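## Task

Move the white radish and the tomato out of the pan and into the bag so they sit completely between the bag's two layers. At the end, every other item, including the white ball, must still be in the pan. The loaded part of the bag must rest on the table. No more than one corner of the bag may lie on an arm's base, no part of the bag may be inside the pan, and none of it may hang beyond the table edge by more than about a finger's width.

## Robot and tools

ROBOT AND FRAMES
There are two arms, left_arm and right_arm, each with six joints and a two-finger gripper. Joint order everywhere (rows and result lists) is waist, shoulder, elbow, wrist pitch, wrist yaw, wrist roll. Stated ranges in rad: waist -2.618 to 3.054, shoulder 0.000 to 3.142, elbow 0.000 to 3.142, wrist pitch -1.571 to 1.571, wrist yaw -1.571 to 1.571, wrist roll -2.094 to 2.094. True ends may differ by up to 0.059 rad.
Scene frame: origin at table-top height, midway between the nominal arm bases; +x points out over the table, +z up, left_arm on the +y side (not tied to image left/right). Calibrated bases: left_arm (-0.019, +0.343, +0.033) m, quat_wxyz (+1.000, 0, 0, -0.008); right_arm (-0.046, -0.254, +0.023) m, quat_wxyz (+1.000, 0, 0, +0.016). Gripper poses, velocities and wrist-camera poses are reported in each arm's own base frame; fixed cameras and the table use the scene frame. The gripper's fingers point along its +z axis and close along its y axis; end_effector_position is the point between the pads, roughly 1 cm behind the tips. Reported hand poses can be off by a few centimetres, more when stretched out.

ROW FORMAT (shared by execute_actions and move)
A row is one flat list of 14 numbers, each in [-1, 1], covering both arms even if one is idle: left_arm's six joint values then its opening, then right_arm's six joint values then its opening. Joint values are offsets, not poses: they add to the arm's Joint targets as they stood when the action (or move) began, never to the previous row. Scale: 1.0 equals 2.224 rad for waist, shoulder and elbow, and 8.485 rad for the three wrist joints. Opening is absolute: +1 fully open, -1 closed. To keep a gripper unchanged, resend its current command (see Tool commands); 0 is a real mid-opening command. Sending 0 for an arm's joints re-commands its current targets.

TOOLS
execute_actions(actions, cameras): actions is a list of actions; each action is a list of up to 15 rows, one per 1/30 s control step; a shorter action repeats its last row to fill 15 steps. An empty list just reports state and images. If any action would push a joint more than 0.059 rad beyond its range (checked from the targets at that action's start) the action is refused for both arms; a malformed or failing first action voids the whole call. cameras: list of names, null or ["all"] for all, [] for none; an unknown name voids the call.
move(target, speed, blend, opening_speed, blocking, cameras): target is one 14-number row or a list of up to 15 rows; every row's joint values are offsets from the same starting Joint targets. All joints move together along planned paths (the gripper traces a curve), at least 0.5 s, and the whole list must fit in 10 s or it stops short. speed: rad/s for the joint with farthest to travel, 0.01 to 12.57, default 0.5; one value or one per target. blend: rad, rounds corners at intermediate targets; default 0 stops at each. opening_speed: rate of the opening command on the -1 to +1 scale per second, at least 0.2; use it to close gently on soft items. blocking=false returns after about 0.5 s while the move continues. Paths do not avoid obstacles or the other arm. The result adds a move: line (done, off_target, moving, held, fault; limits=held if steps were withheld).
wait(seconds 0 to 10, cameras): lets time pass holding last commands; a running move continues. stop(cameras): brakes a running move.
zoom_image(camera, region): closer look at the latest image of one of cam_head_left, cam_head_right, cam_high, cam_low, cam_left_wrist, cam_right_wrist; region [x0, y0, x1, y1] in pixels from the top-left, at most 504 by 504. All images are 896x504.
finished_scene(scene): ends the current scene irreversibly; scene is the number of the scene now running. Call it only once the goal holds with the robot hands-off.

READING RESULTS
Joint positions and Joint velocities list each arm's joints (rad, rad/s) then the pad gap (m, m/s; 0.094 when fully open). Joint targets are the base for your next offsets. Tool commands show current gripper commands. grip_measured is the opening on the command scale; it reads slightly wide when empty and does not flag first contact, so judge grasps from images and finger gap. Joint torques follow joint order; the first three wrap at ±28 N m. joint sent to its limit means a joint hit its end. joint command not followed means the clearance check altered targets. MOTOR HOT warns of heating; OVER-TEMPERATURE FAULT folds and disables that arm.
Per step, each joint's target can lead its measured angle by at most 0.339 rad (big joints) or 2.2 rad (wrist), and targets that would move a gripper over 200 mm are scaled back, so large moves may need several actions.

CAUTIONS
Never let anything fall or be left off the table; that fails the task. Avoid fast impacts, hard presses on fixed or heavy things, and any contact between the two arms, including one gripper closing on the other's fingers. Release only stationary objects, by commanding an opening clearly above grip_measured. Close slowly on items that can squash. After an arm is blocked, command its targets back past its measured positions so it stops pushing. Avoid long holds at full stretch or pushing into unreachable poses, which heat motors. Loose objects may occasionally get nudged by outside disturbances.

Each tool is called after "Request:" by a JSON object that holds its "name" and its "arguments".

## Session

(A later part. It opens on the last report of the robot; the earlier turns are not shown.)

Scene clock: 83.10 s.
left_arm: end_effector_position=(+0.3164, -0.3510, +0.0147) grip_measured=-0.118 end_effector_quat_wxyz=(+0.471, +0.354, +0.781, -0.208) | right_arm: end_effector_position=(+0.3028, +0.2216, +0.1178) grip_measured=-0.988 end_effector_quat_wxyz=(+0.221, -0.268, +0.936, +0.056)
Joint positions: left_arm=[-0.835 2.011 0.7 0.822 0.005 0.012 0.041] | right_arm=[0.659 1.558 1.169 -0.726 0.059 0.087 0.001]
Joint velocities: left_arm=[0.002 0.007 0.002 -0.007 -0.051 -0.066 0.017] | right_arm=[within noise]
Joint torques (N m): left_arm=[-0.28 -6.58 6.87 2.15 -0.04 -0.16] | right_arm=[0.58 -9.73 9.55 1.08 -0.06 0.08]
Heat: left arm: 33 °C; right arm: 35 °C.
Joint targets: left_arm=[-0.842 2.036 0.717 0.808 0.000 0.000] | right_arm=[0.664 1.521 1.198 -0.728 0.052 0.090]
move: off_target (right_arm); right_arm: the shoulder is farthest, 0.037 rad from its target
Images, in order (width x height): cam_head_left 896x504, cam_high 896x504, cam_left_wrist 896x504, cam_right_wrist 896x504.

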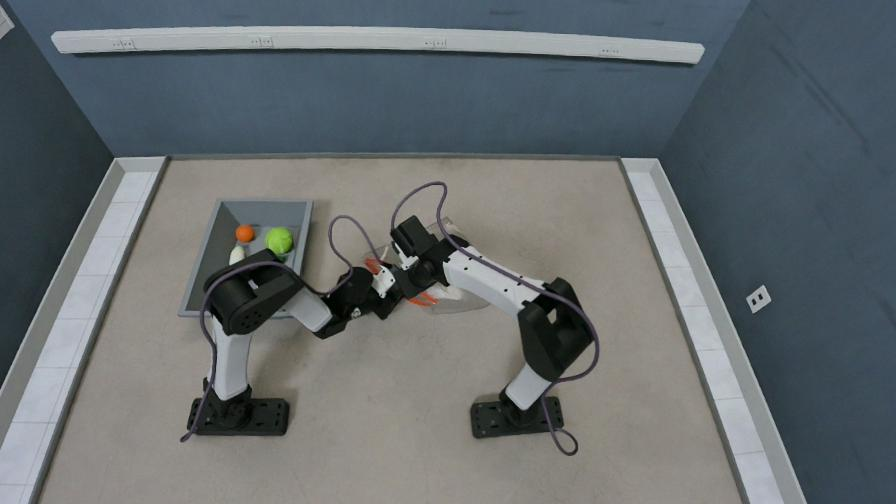

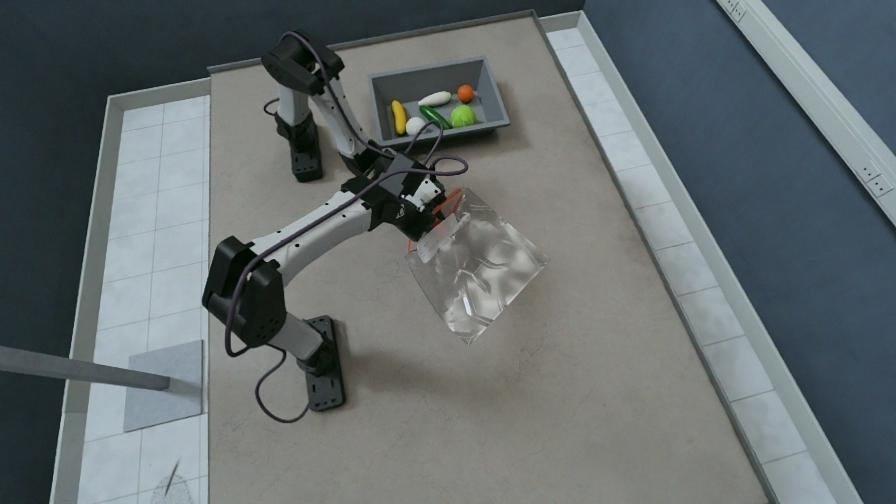

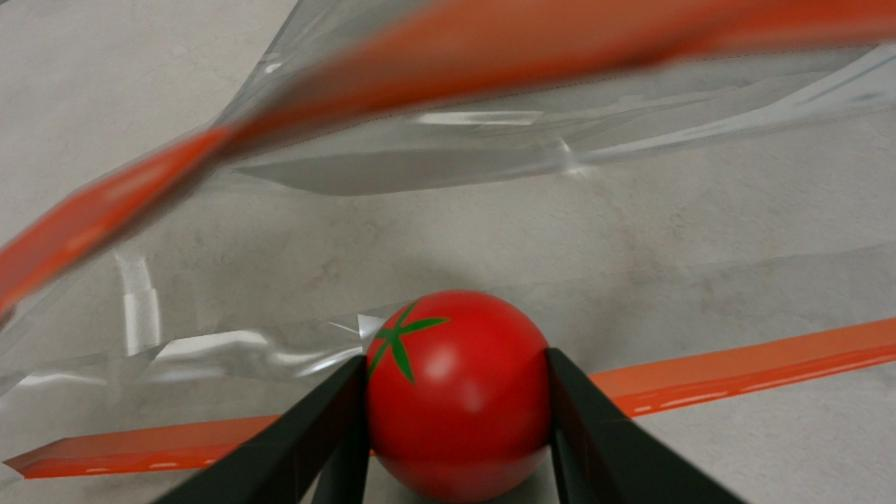

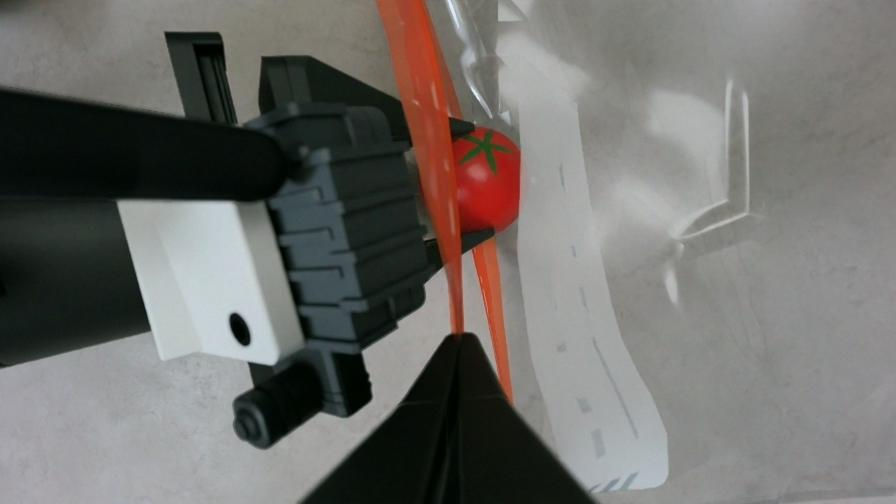

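Request:
{"name": "move", "arguments": {"target": [0,0,0,0,0,0,-0.12,0,0,0.0814,-0.0211,0,0,-1], "speed": 0.15, "cameras": ["cam_left_wrist","cam_right_wrist","cam_low"]}}

Request:
{"name": "zoom_image", "arguments": {"camera": "cam_low", "region": [380, 200, 700, 360]}}

Scene clock: 85.57 s.
left_arm: end_effector_position=(+0.3164, -0.3510, +0.0147) grip_measured=-0.115 end_effector_quat_wxyz=(+0.471, +0.354, +0.781, -0.208) | right_arm: end_effector_position=(+0.3049, +0.2232, +0.1631) grip_measured=-0.988 end_effector_quat_wxyz=(+0.221, -0.268, +0.936, +0.056)
Joint positions: left_arm=[-0.835 2.011 0.7 0.822 0.005 0.012 0.042] | right_arm=[0.659 1.558 1.35 -0.907 0.059 0.087 0.001]
Joint velocities: within noise
Joint torques (N m): left_arm=[-0.29 -6.53 6.84 2.15 -0.04 -0.15] | right_arm=[0.57 -9.78 9.62 1 -0.05 0.08]
Heat: left arm: 33 °C; right arm: 36 °C.
Joint targets: left_arm=[-0.842 2.036 0.717 0.808 0.000 0.000] | right_arm=[0.664 1.521 1.379 -0.907 0.052 0.090]
move: off_target (right_arm); right_arm: the shoulder is farthest, 0.037 rad from its target
Images, in order (width x height): cam_low 896x504, cam_left_wrist 896x504, cam_right_wrist 896x504.

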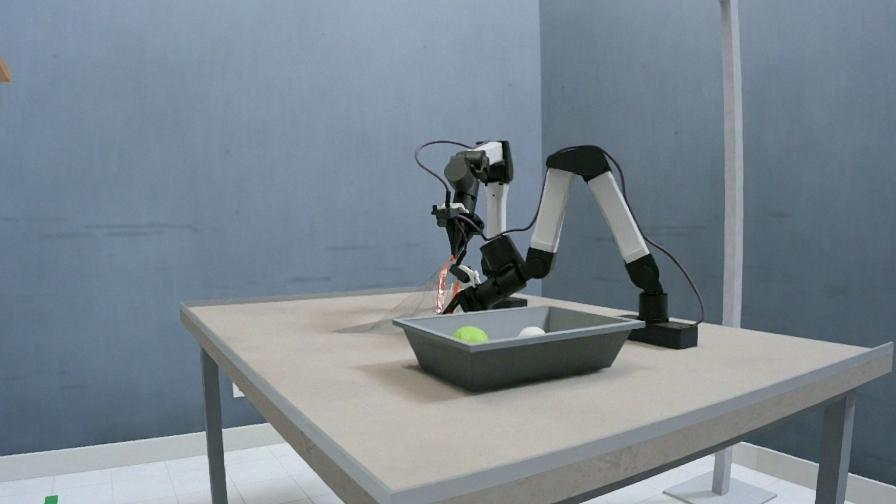

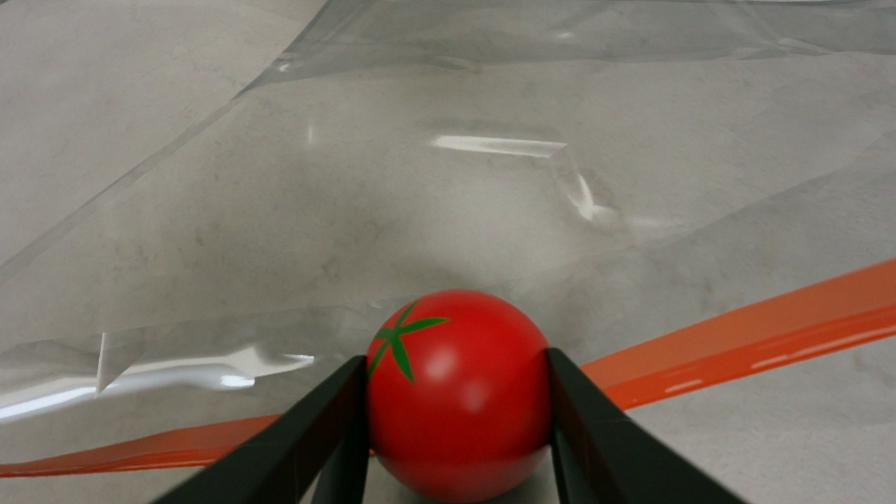

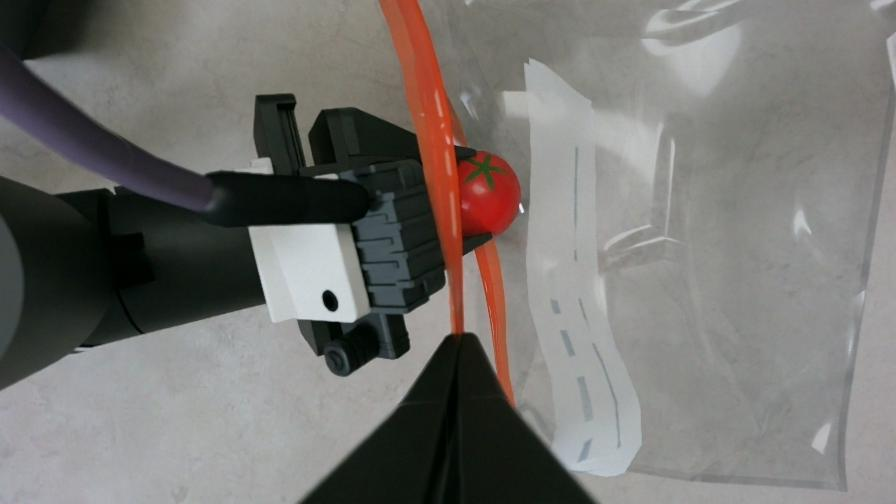

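Scaled by 1.575 from the camera's 896x504 image, which has a finer 1280x720 frame.

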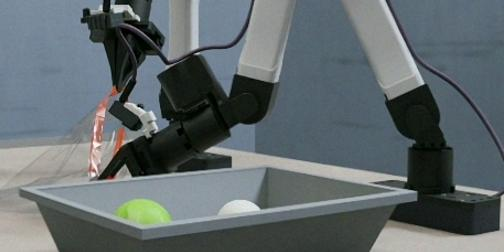

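Request:
{"name": "move", "arguments": {"target": [[0,0,0,0,0,0,-0.12,0,0.005,0.0402,-0.0094,0,0,-1],[0.0184,0.071,0.1308,-0.0149,0,0,-0.12,0,0.005,0.0402,-0.0094,0,0,-1]], "speed": 0.15, "cameras": ["cam_left_wrist","cam_right_wrist","cam_low"]}}

Request:
{"name": "zoom_image", "arguments": {"camera": "cam_low", "region": [380, 200, 700, 360]}}

Scene clock: 89.10 s.
left_arm: end_effector_position=(+0.3719, -0.3911, +0.0175) grip_measured=-0.115 end_effector_quat_wxyz=(+0.483, +0.341, +0.780, -0.206) | right_arm: end_effector_position=(+0.3050, +0.2233, +0.1865) grip_measured=-0.988 end_effector_quat_wxyz=(+0.225, -0.268, +0.935, +0.057)
Joint positions: left_arm=[-0.809 2.168 0.991 0.712 0.005 0.011 0.042] | right_arm=[0.659 1.558 1.439 -0.987 0.059 0.087 0.001]
Joint velocities: within noise
Joint torques (N m): left_arm=[0.83 -8.4 7.6 2 -0.04 -0.16] | right_arm=[0.57 -8.79 9.66 1.09 -0.06 0.08]
Heat: left arm: 33 °C; right arm: 37 °C.
Joint targets: left_arm=[-0.801 2.194 1.008 0.681 0.000 0.000] | right_arm=[0.664 1.532 1.469 -0.987 0.052 0.090]
move: done
Images, in order (width x height): cam_low 896x504, cam_left_wrist 896x504, cam_right_wrist 896x504.

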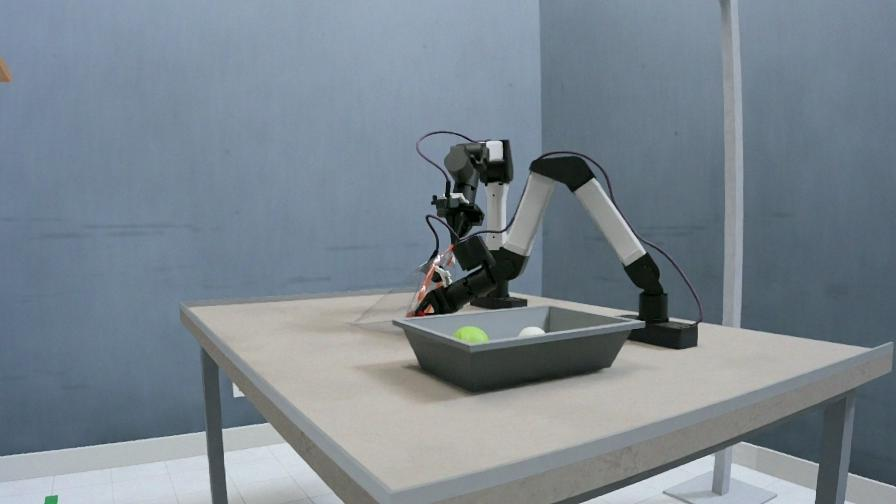

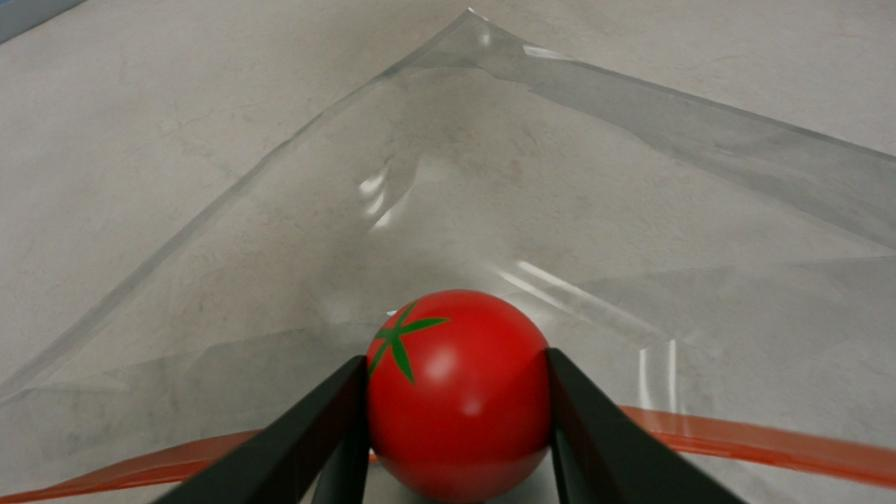

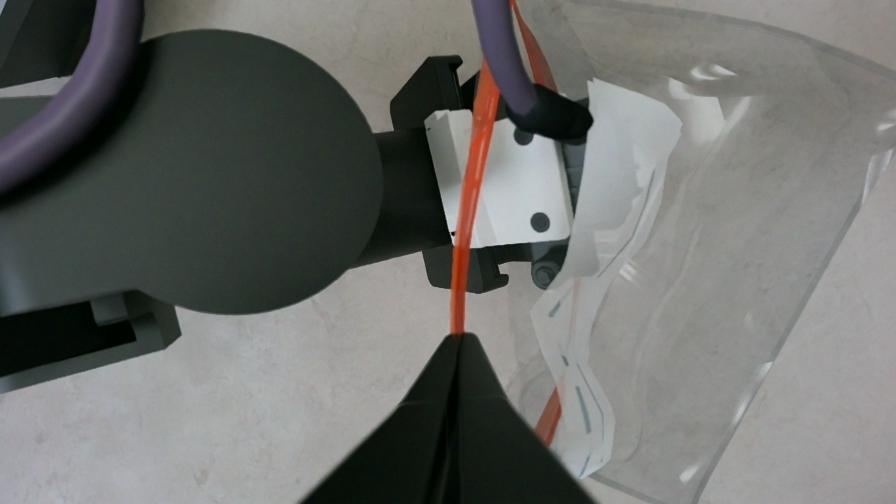

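Scaled by 1.575 from the camera's 896x504 image, which has a finer 1280x720 frame.

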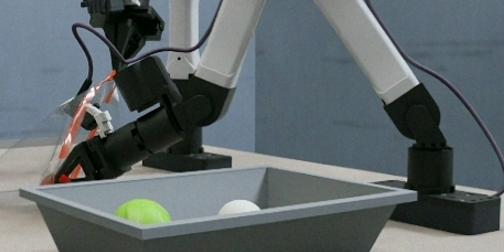

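Request:
{"name": "move", "arguments": {"target": [0,0,0,0,0,0,-0.12,0.0998,-0.0271,0.0268,-0.0141,0.0131,0.022,-1], "speed": 0.12, "cameras": ["cam_left_wrist","cam_right_wrist","cam_head_left"]}}

Request:
{"name": "zoom_image", "arguments": {"camera": "cam_head_left", "region": [280, 180, 540, 350]}}

Scene clock: 92.93 s.
left_arm: end_effector_position=(+0.3716, -0.3925, +0.0187) grip_measured=-0.115 end_effector_quat_wxyz=(+0.483, +0.341, +0.779, -0.210) | right_arm: end_effector_position=(+0.2533, +0.2517, +0.2047) grip_measured=-0.988 end_effector_quat_wxyz=(+0.224, -0.271, +0.935, +0.039)
Joint positions: left_arm=[-0.809 2.168 0.994 0.713 0.012 0.01 0.042] | right_arm=[0.87 1.524 1.487 -1.109 0.181 0.266 0.001]
Joint velocities: within noise
Joint torques (N m): left_arm=[0.85 -8.4 7.41 1.97 -0.1 -0.14] | right_arm=[1.63 -10.61 10.51 1.06 -0.1 0.16]
Heat: left arm: 33 °C; right arm: 37 °C.
Joint targets: left_arm=[-0.801 2.194 1.008 0.681 0.000 0.000] | right_arm=[0.886 1.472 1.528 -1.106 0.162 0.277]
move: off_target (right_arm); right_arm: the shoulder is farthest, 0.052 rad from its target
Images, in order (width x height): cam_head_left 896x504, cam_left_wrist 896x504, cam_right_wrist 896x504.

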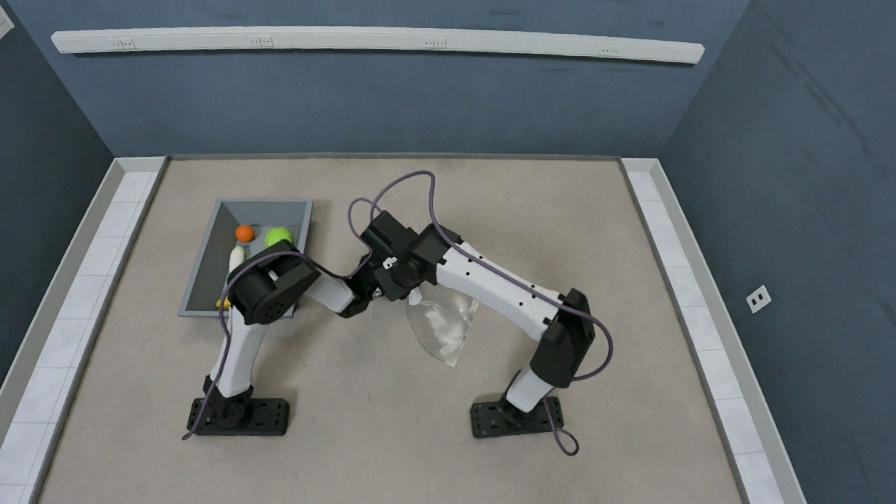

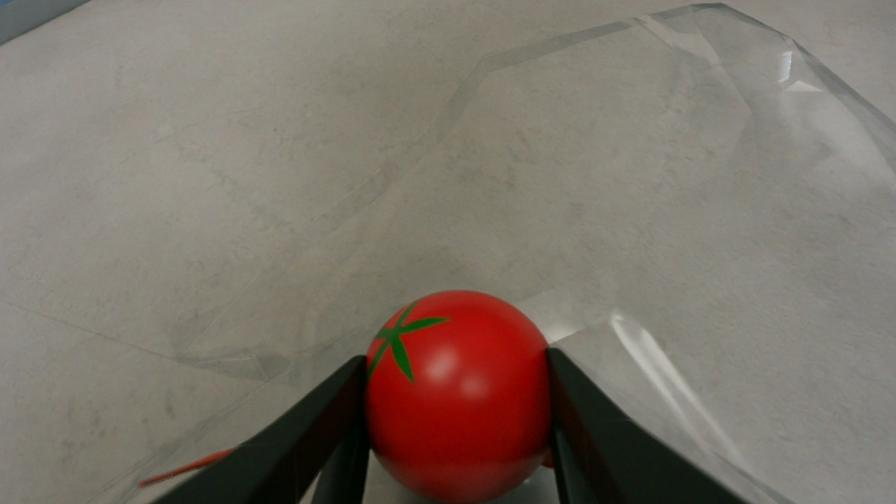

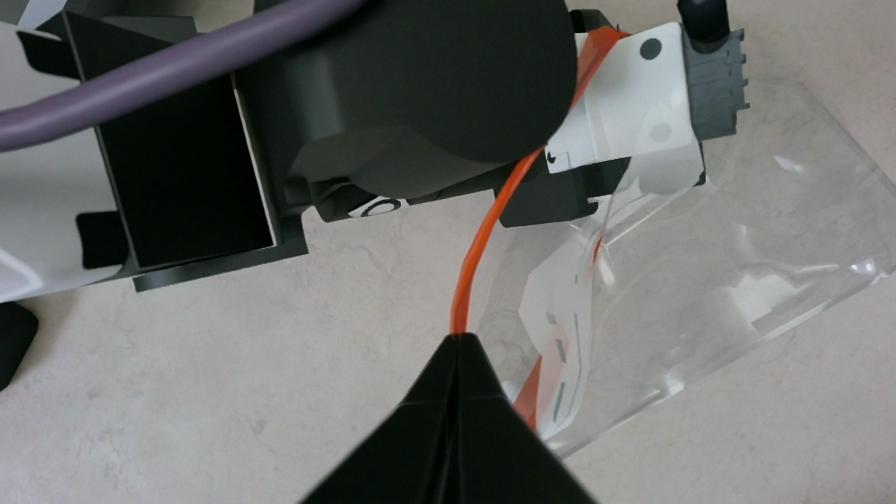

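Scaled by 1.938 from the camera's 896x504 image, which has a finer 1280x720 frame.

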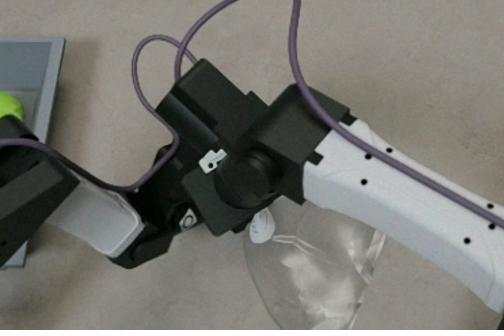

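Request:
{"name": "move", "arguments": {"target": [0,0.0625,0.085,-0.0059,0,0,-0.12,0,0,0,0,0,0,-1], "speed": 0.12, "cameras": ["cam_left_wrist","cam_right_wrist"]}}

Scene clock: 95.47 s.
left_arm: end_effector_position=(+0.4007, -0.4280, +0.0277) grip_measured=-0.115 end_effector_quat_wxyz=(+0.508, +0.338, +0.759, -0.227) | right_arm: end_effector_position=(+0.2586, +0.2451, +0.2060) grip_measured=-0.989 end_effector_quat_wxyz=(+0.235, -0.265, +0.935, +0.018)
Joint positions: left_arm=[-0.81 2.283 1.182 0.712 0.027 0.01 0.042] | right_arm=[0.87 1.524 1.487 -1.113 0.229 0.268 0.001]
Joint velocities: within noise
Joint torques (N m): left_arm=[0.99 -7.72 7.88 1.47 -0.21 -0.15] | right_arm=[1.65 -10.66 10.55 1.03 -0.51 0.14]
Heat: left arm: 33 °C; right arm: 38 °C.
Joint targets: left_arm=[-0.801 2.333 1.197 0.631 0.000 0.000] | right_arm=[0.886 1.472 1.529 -1.106 0.163 0.277]
move: off_target (left_arm, right_arm); left_arm: the wrist pitch is farthest, 0.081 rad from its target; right_arm: the wrist yaw is farthest, 0.067 rad from its target
Images, in order (width x height): cam_left_wrist 896x504, cam_right_wrist 896x504.

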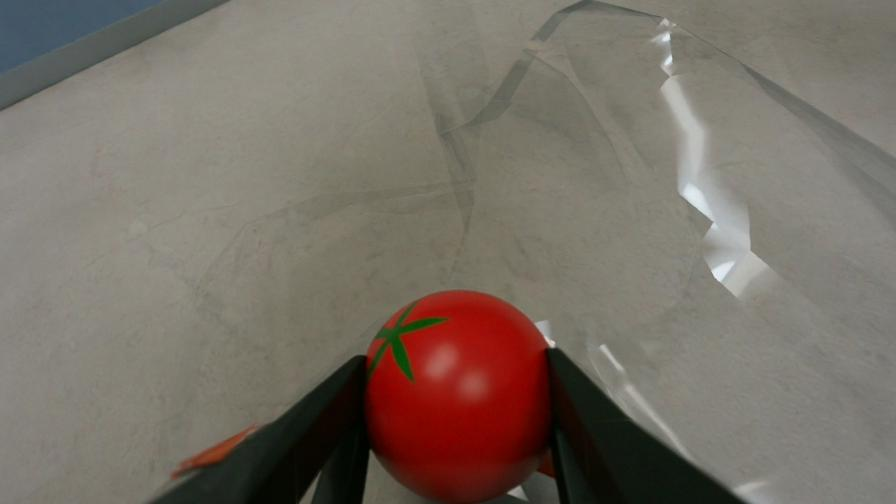

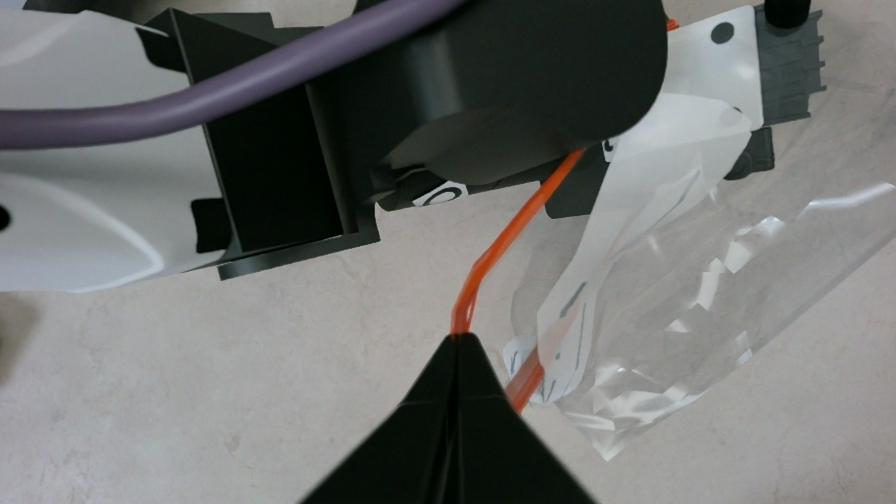

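Request:
{"name": "move", "arguments": {"target": [0,0.0369,0,0.0164,0,0,-0.12,0,0,0,0,0,0,-1], "speed": 0.12, "cameras": ["cam_left_wrist","cam_right_wrist","cam_low"]}}

Request:
{"name": "zoom_image", "arguments": {"camera": "cam_low", "region": [380, 200, 640, 340]}}

Scene clock: 98.20 s.
left_arm: end_effector_position=(+0.4024, -0.4346, +0.0201) grip_measured=-0.117 end_effector_quat_wxyz=(+0.535, +0.333, +0.738, -0.242) | right_arm: end_effector_position=(+0.2597, +0.2419, +0.2059) grip_measured=-0.989 end_effector_quat_wxyz=(+0.236, -0.263, +0.936, +0.010)
Joint positions: left_arm=[-0.814 2.357 1.182 0.86 0.034 0.01 0.041] | right_arm=[0.868 1.524 1.487 -1.12 0.242 0.269 0.001]
Joint velocities: left_arm=[-0.002 0.007 -0.007 0.022 -0.022 -0.037 -0.005] | right_arm=[within noise]
Joint torques (N m): left_arm=[1.2 -7.32 7.57 1.4 -0.3 -0.14] | right_arm=[1.88 -10.61 10.55 1.13 -0.66 0.14]
Heat: left arm: 33 °C; right arm: 39 °C.
Joint targets: left_arm=[-0.801 2.415 1.197 0.770 0.000 0.000] | right_arm=[0.887 1.472 1.529 -1.106 0.163 0.277]
move: off_target (left_arm, right_arm); left_arm: the wrist pitch is farthest, 0.090 rad from its target; right_arm: the wrist yaw is farthest, 0.079 rad from its target
Images, in order (width x height): cam_low 896x504, cam_left_wrist 896x504, cam_right_wrist 896x504.

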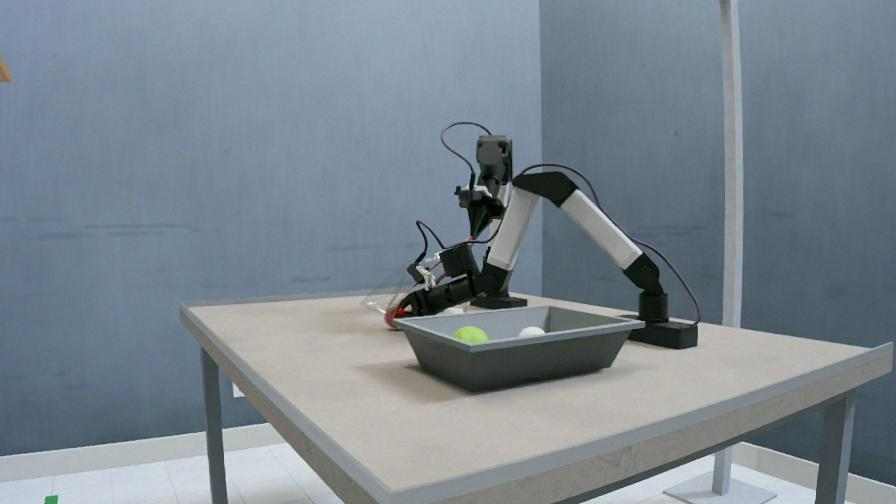

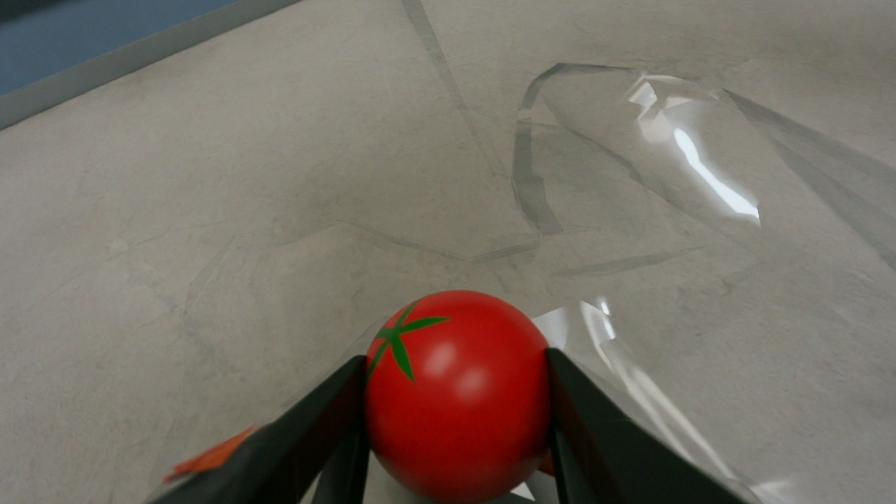

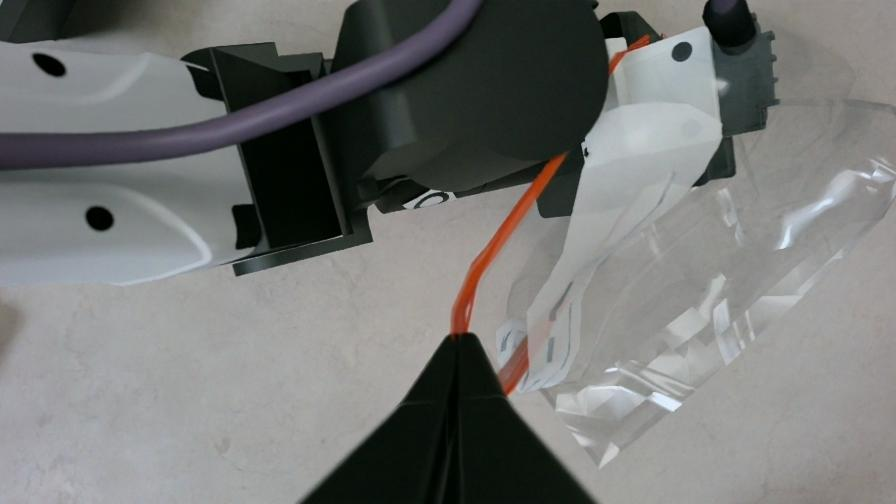

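Scaled by 1.938 from the camera's 896x504 image, which has a finer 1280x720 frame.

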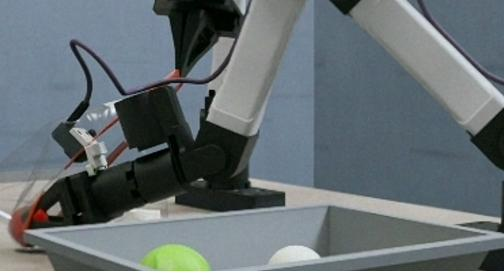

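Request:
{"name": "execute_actions", "arguments": {"actions": []}}

Scene clock: 99.37 s.
left_arm: end_effector_position=(+0.4025, -0.4346, +0.0202) grip_measured=-0.115 end_effector_quat_wxyz=(+0.535, +0.333, +0.738, -0.242) | right_arm: end_effector_position=(+0.2596, +0.2419, +0.2058) grip_measured=-0.989 end_effector_quat_wxyz=(+0.236, -0.263, +0.936, +0.010)
Joint positions: left_arm=[-0.814 2.357 1.182 0.86 0.034 0.01 0.042] | right_arm=[0.868 1.524 1.487 -1.12 0.242 0.269 0.001]
Joint velocities: within noise
Joint torques (N m): left_arm=[1.22 -7.3 7.56 1.41 -0.31 -0.14] | right_arm=[1.84 -10.61 10.52 1.13 -0.65 0.14]
Heat: left arm: 32 °C; right arm: 39 °C.
Joint targets: left_arm=[-0.801 2.415 1.197 0.770 0.000 0.000] | right_arm=[0.887 1.472 1.529 -1.106 0.163 0.277]
Tool commands: left_gripper/opening=-0.12 right_gripper/opening=-1.0

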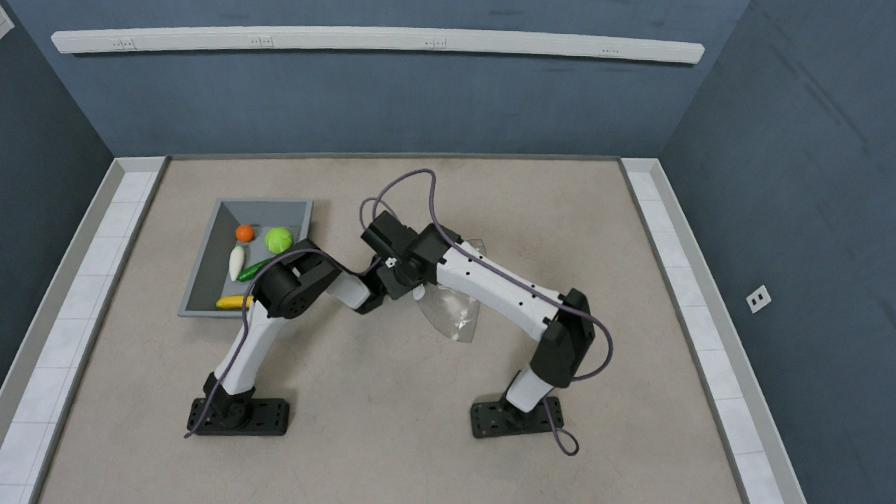

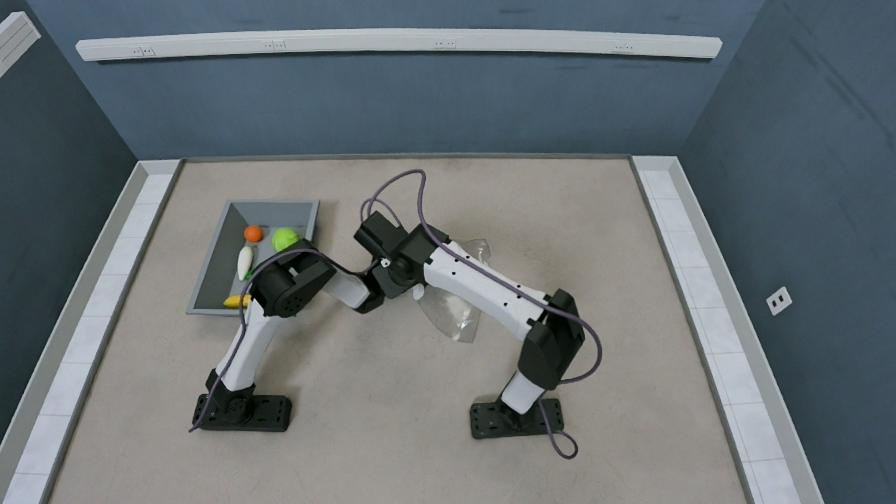

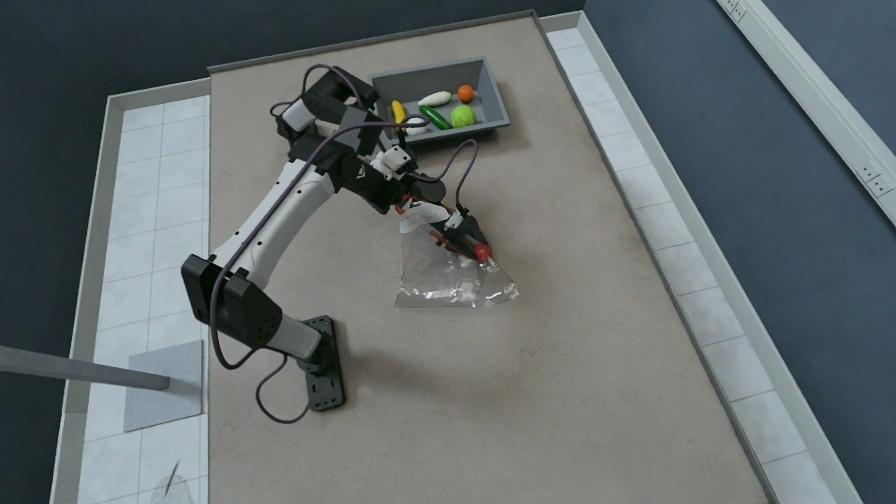

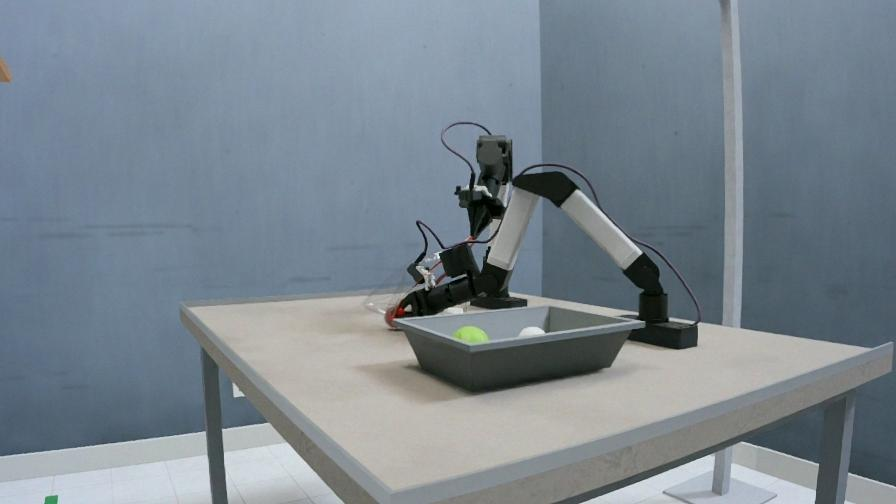

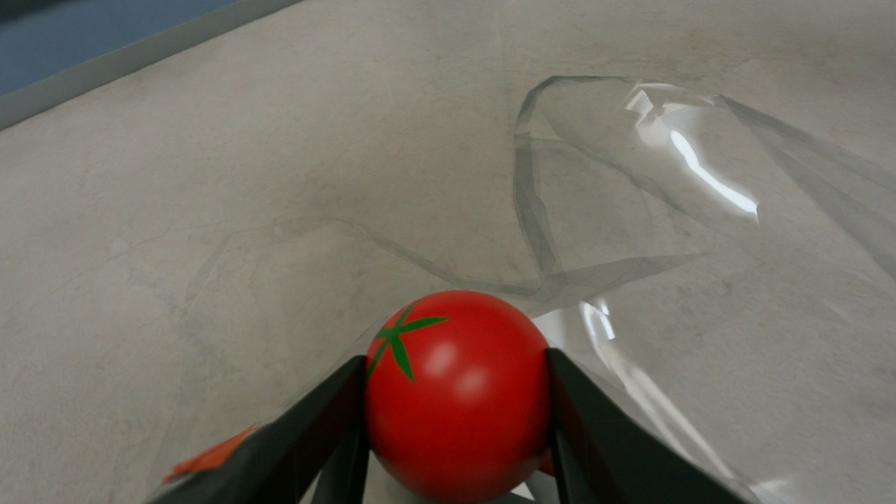

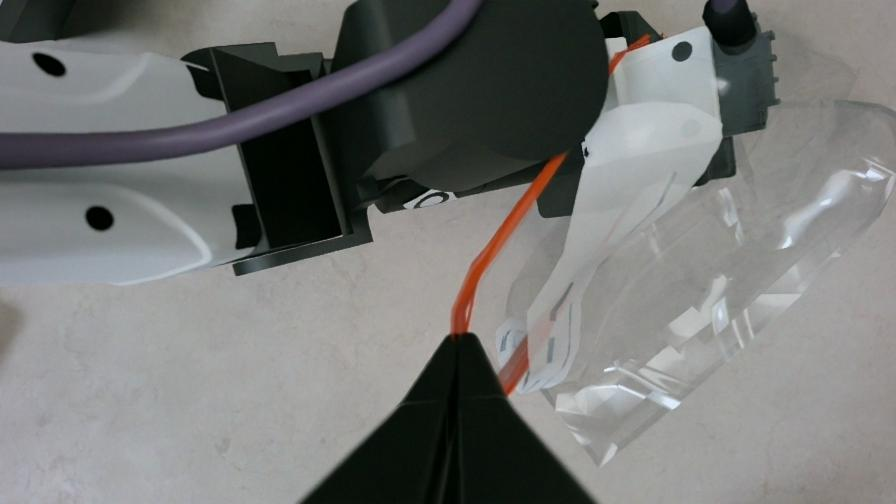

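Request:
{"name": "zoom_image", "arguments": {"camera": "cam_high", "region": [370, 150, 540, 320]}}

Request:
{"name": "zoom_image", "arguments": {"camera": "cam_low", "region": [340, 180, 540, 340]}}

Request:
{"name": "zoom_image", "arguments": {"camera": "cam_right_wrist", "region": [400, 0, 896, 480]}}

Scaled by 2.965 from the camera's 896x504 image, which has a finer 1280x720 frame.

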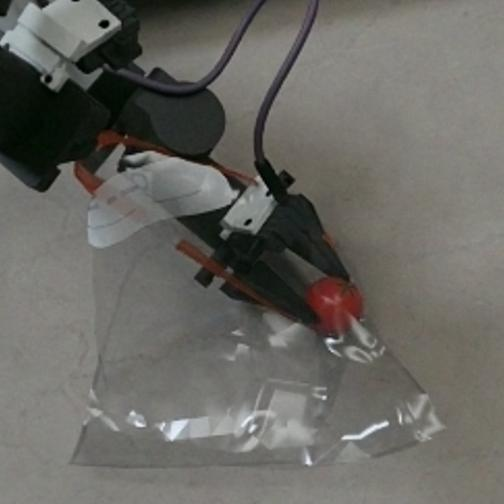

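Scaled by 2.520 from the camera's 896x504 image, which has a finer 1280x720 frame.

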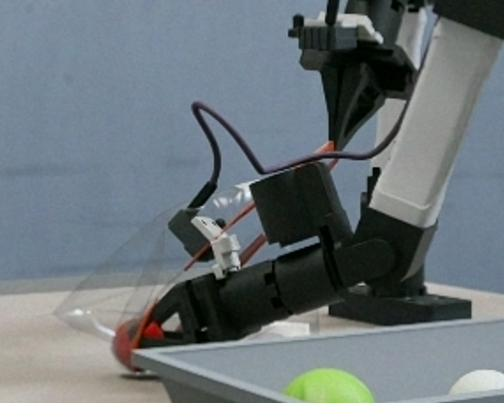

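Scaled by 1.016 from the camera's 896x504 image, which has a finer 1280x720 frame.

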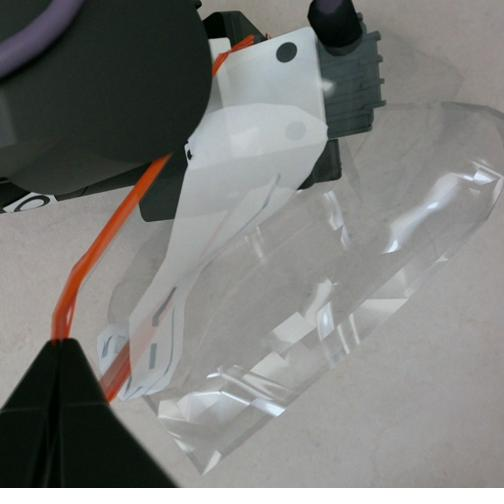

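Request:
{"name": "move", "arguments": {"target": [[0,0,0,0,0.0412,0.013,-0.12,0,0,0,0,0,0,-1],[0,0.029,0.100,-0.0106,0.0412,0.013,-0.12,0,0,0,0,0,0,-1]], "speed": 0.25}}

Request:
{"name": "zoom_image", "arguments": {"camera": "cam_high", "region": [370, 150, 540, 320]}}

Scene clock: 104.17 s.
left_arm: end_effector_position=(+0.3822, -0.4992, +0.0479) grip_measured=-0.120 end_effector_quat_wxyz=(+0.511, +0.452, +0.643, -0.346) | right_arm: end_effector_position=(+0.2603, +0.2361, +0.2050) grip_measured=-0.989 end_effector_quat_wxyz=(+0.234, -0.259, +0.937, -0.002)
Joint positions: left_arm=[-0.814 2.427 1.401 0.767 0.382 0.116 0.041] | right_arm=[0.865 1.524 1.487 -1.136 0.26 0.272 0.001]
Joint velocities: within noise
Joint torques (N m): left_arm=[1.2 -8.73 8.59 1.39 -0.21 -0.1] | right_arm=[2.15 -10.61 10.51 1.26 -0.84 0.11]
Heat: left arm: 32 °C; right arm: 40 °C.
Joint targets: left_arm=[-0.801 2.479 1.419 0.680 0.349 0.110] | right_arm=[0.886 1.472 1.529 -1.106 0.163 0.277]
move: off_target (left_arm, right_arm); left_arm: the wrist pitch is farthest, 0.087 rad from its target; right_arm: the wrist yaw is farthest, 0.097 rad from its target

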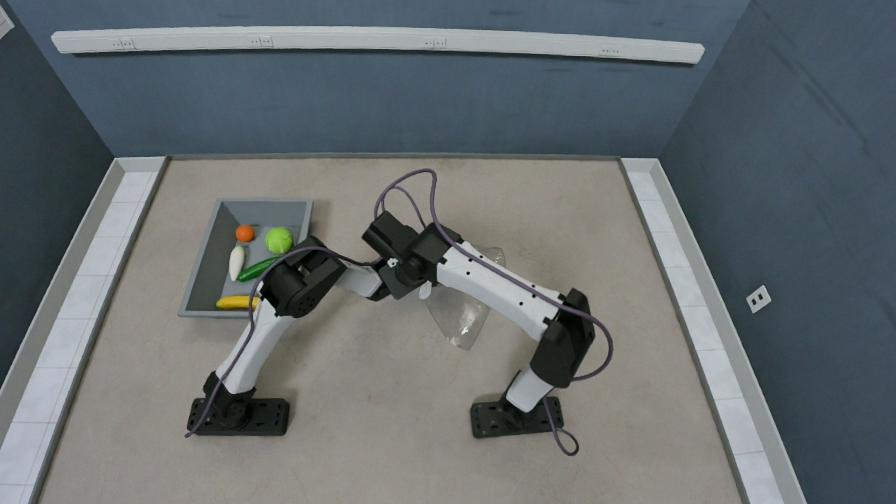

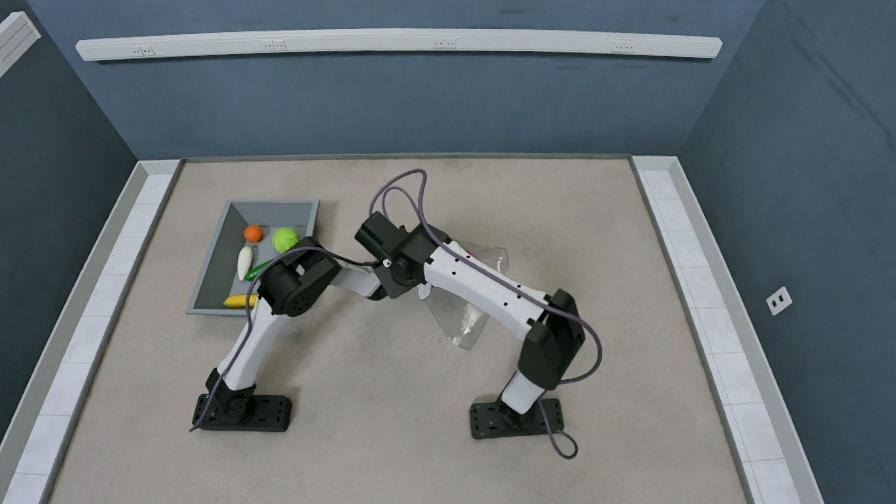

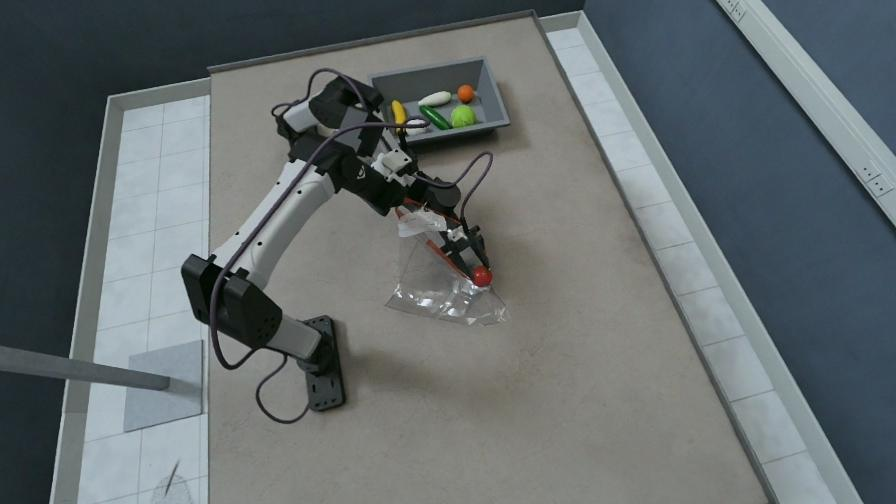

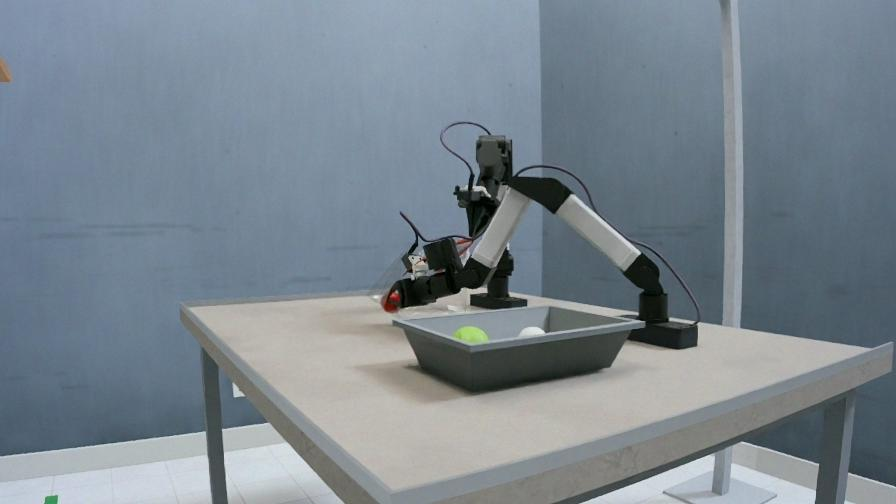

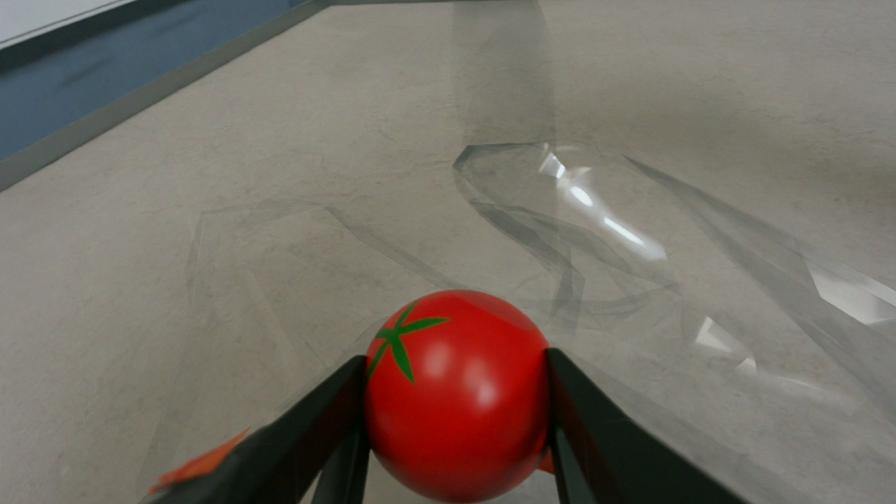

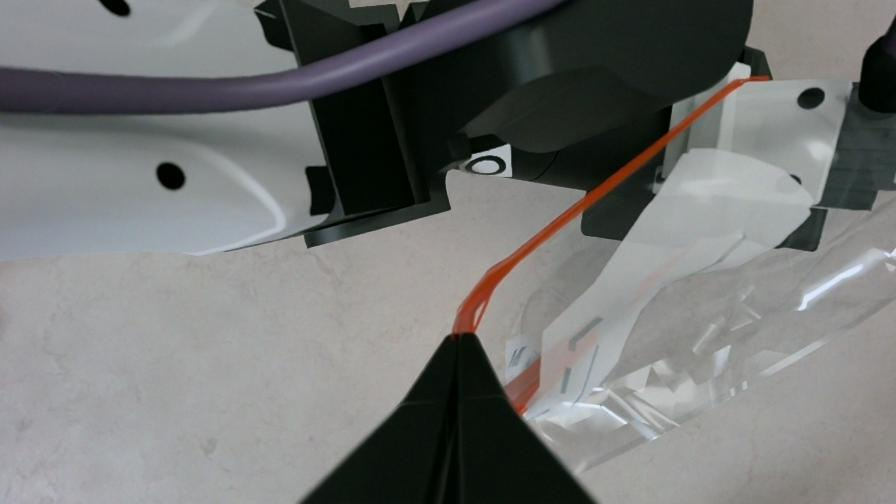

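Scaled by 2.965 from the camera's 896x504 image, which has a finer 1280x720 frame.

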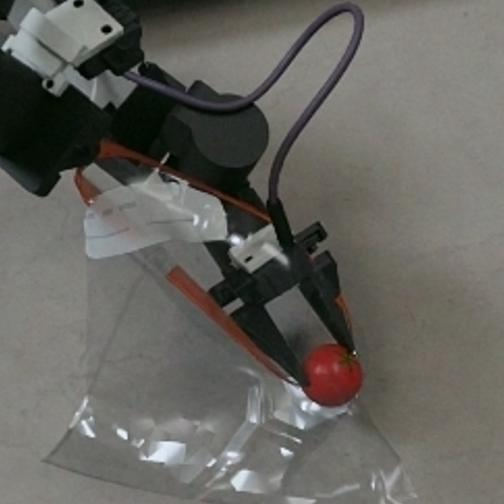

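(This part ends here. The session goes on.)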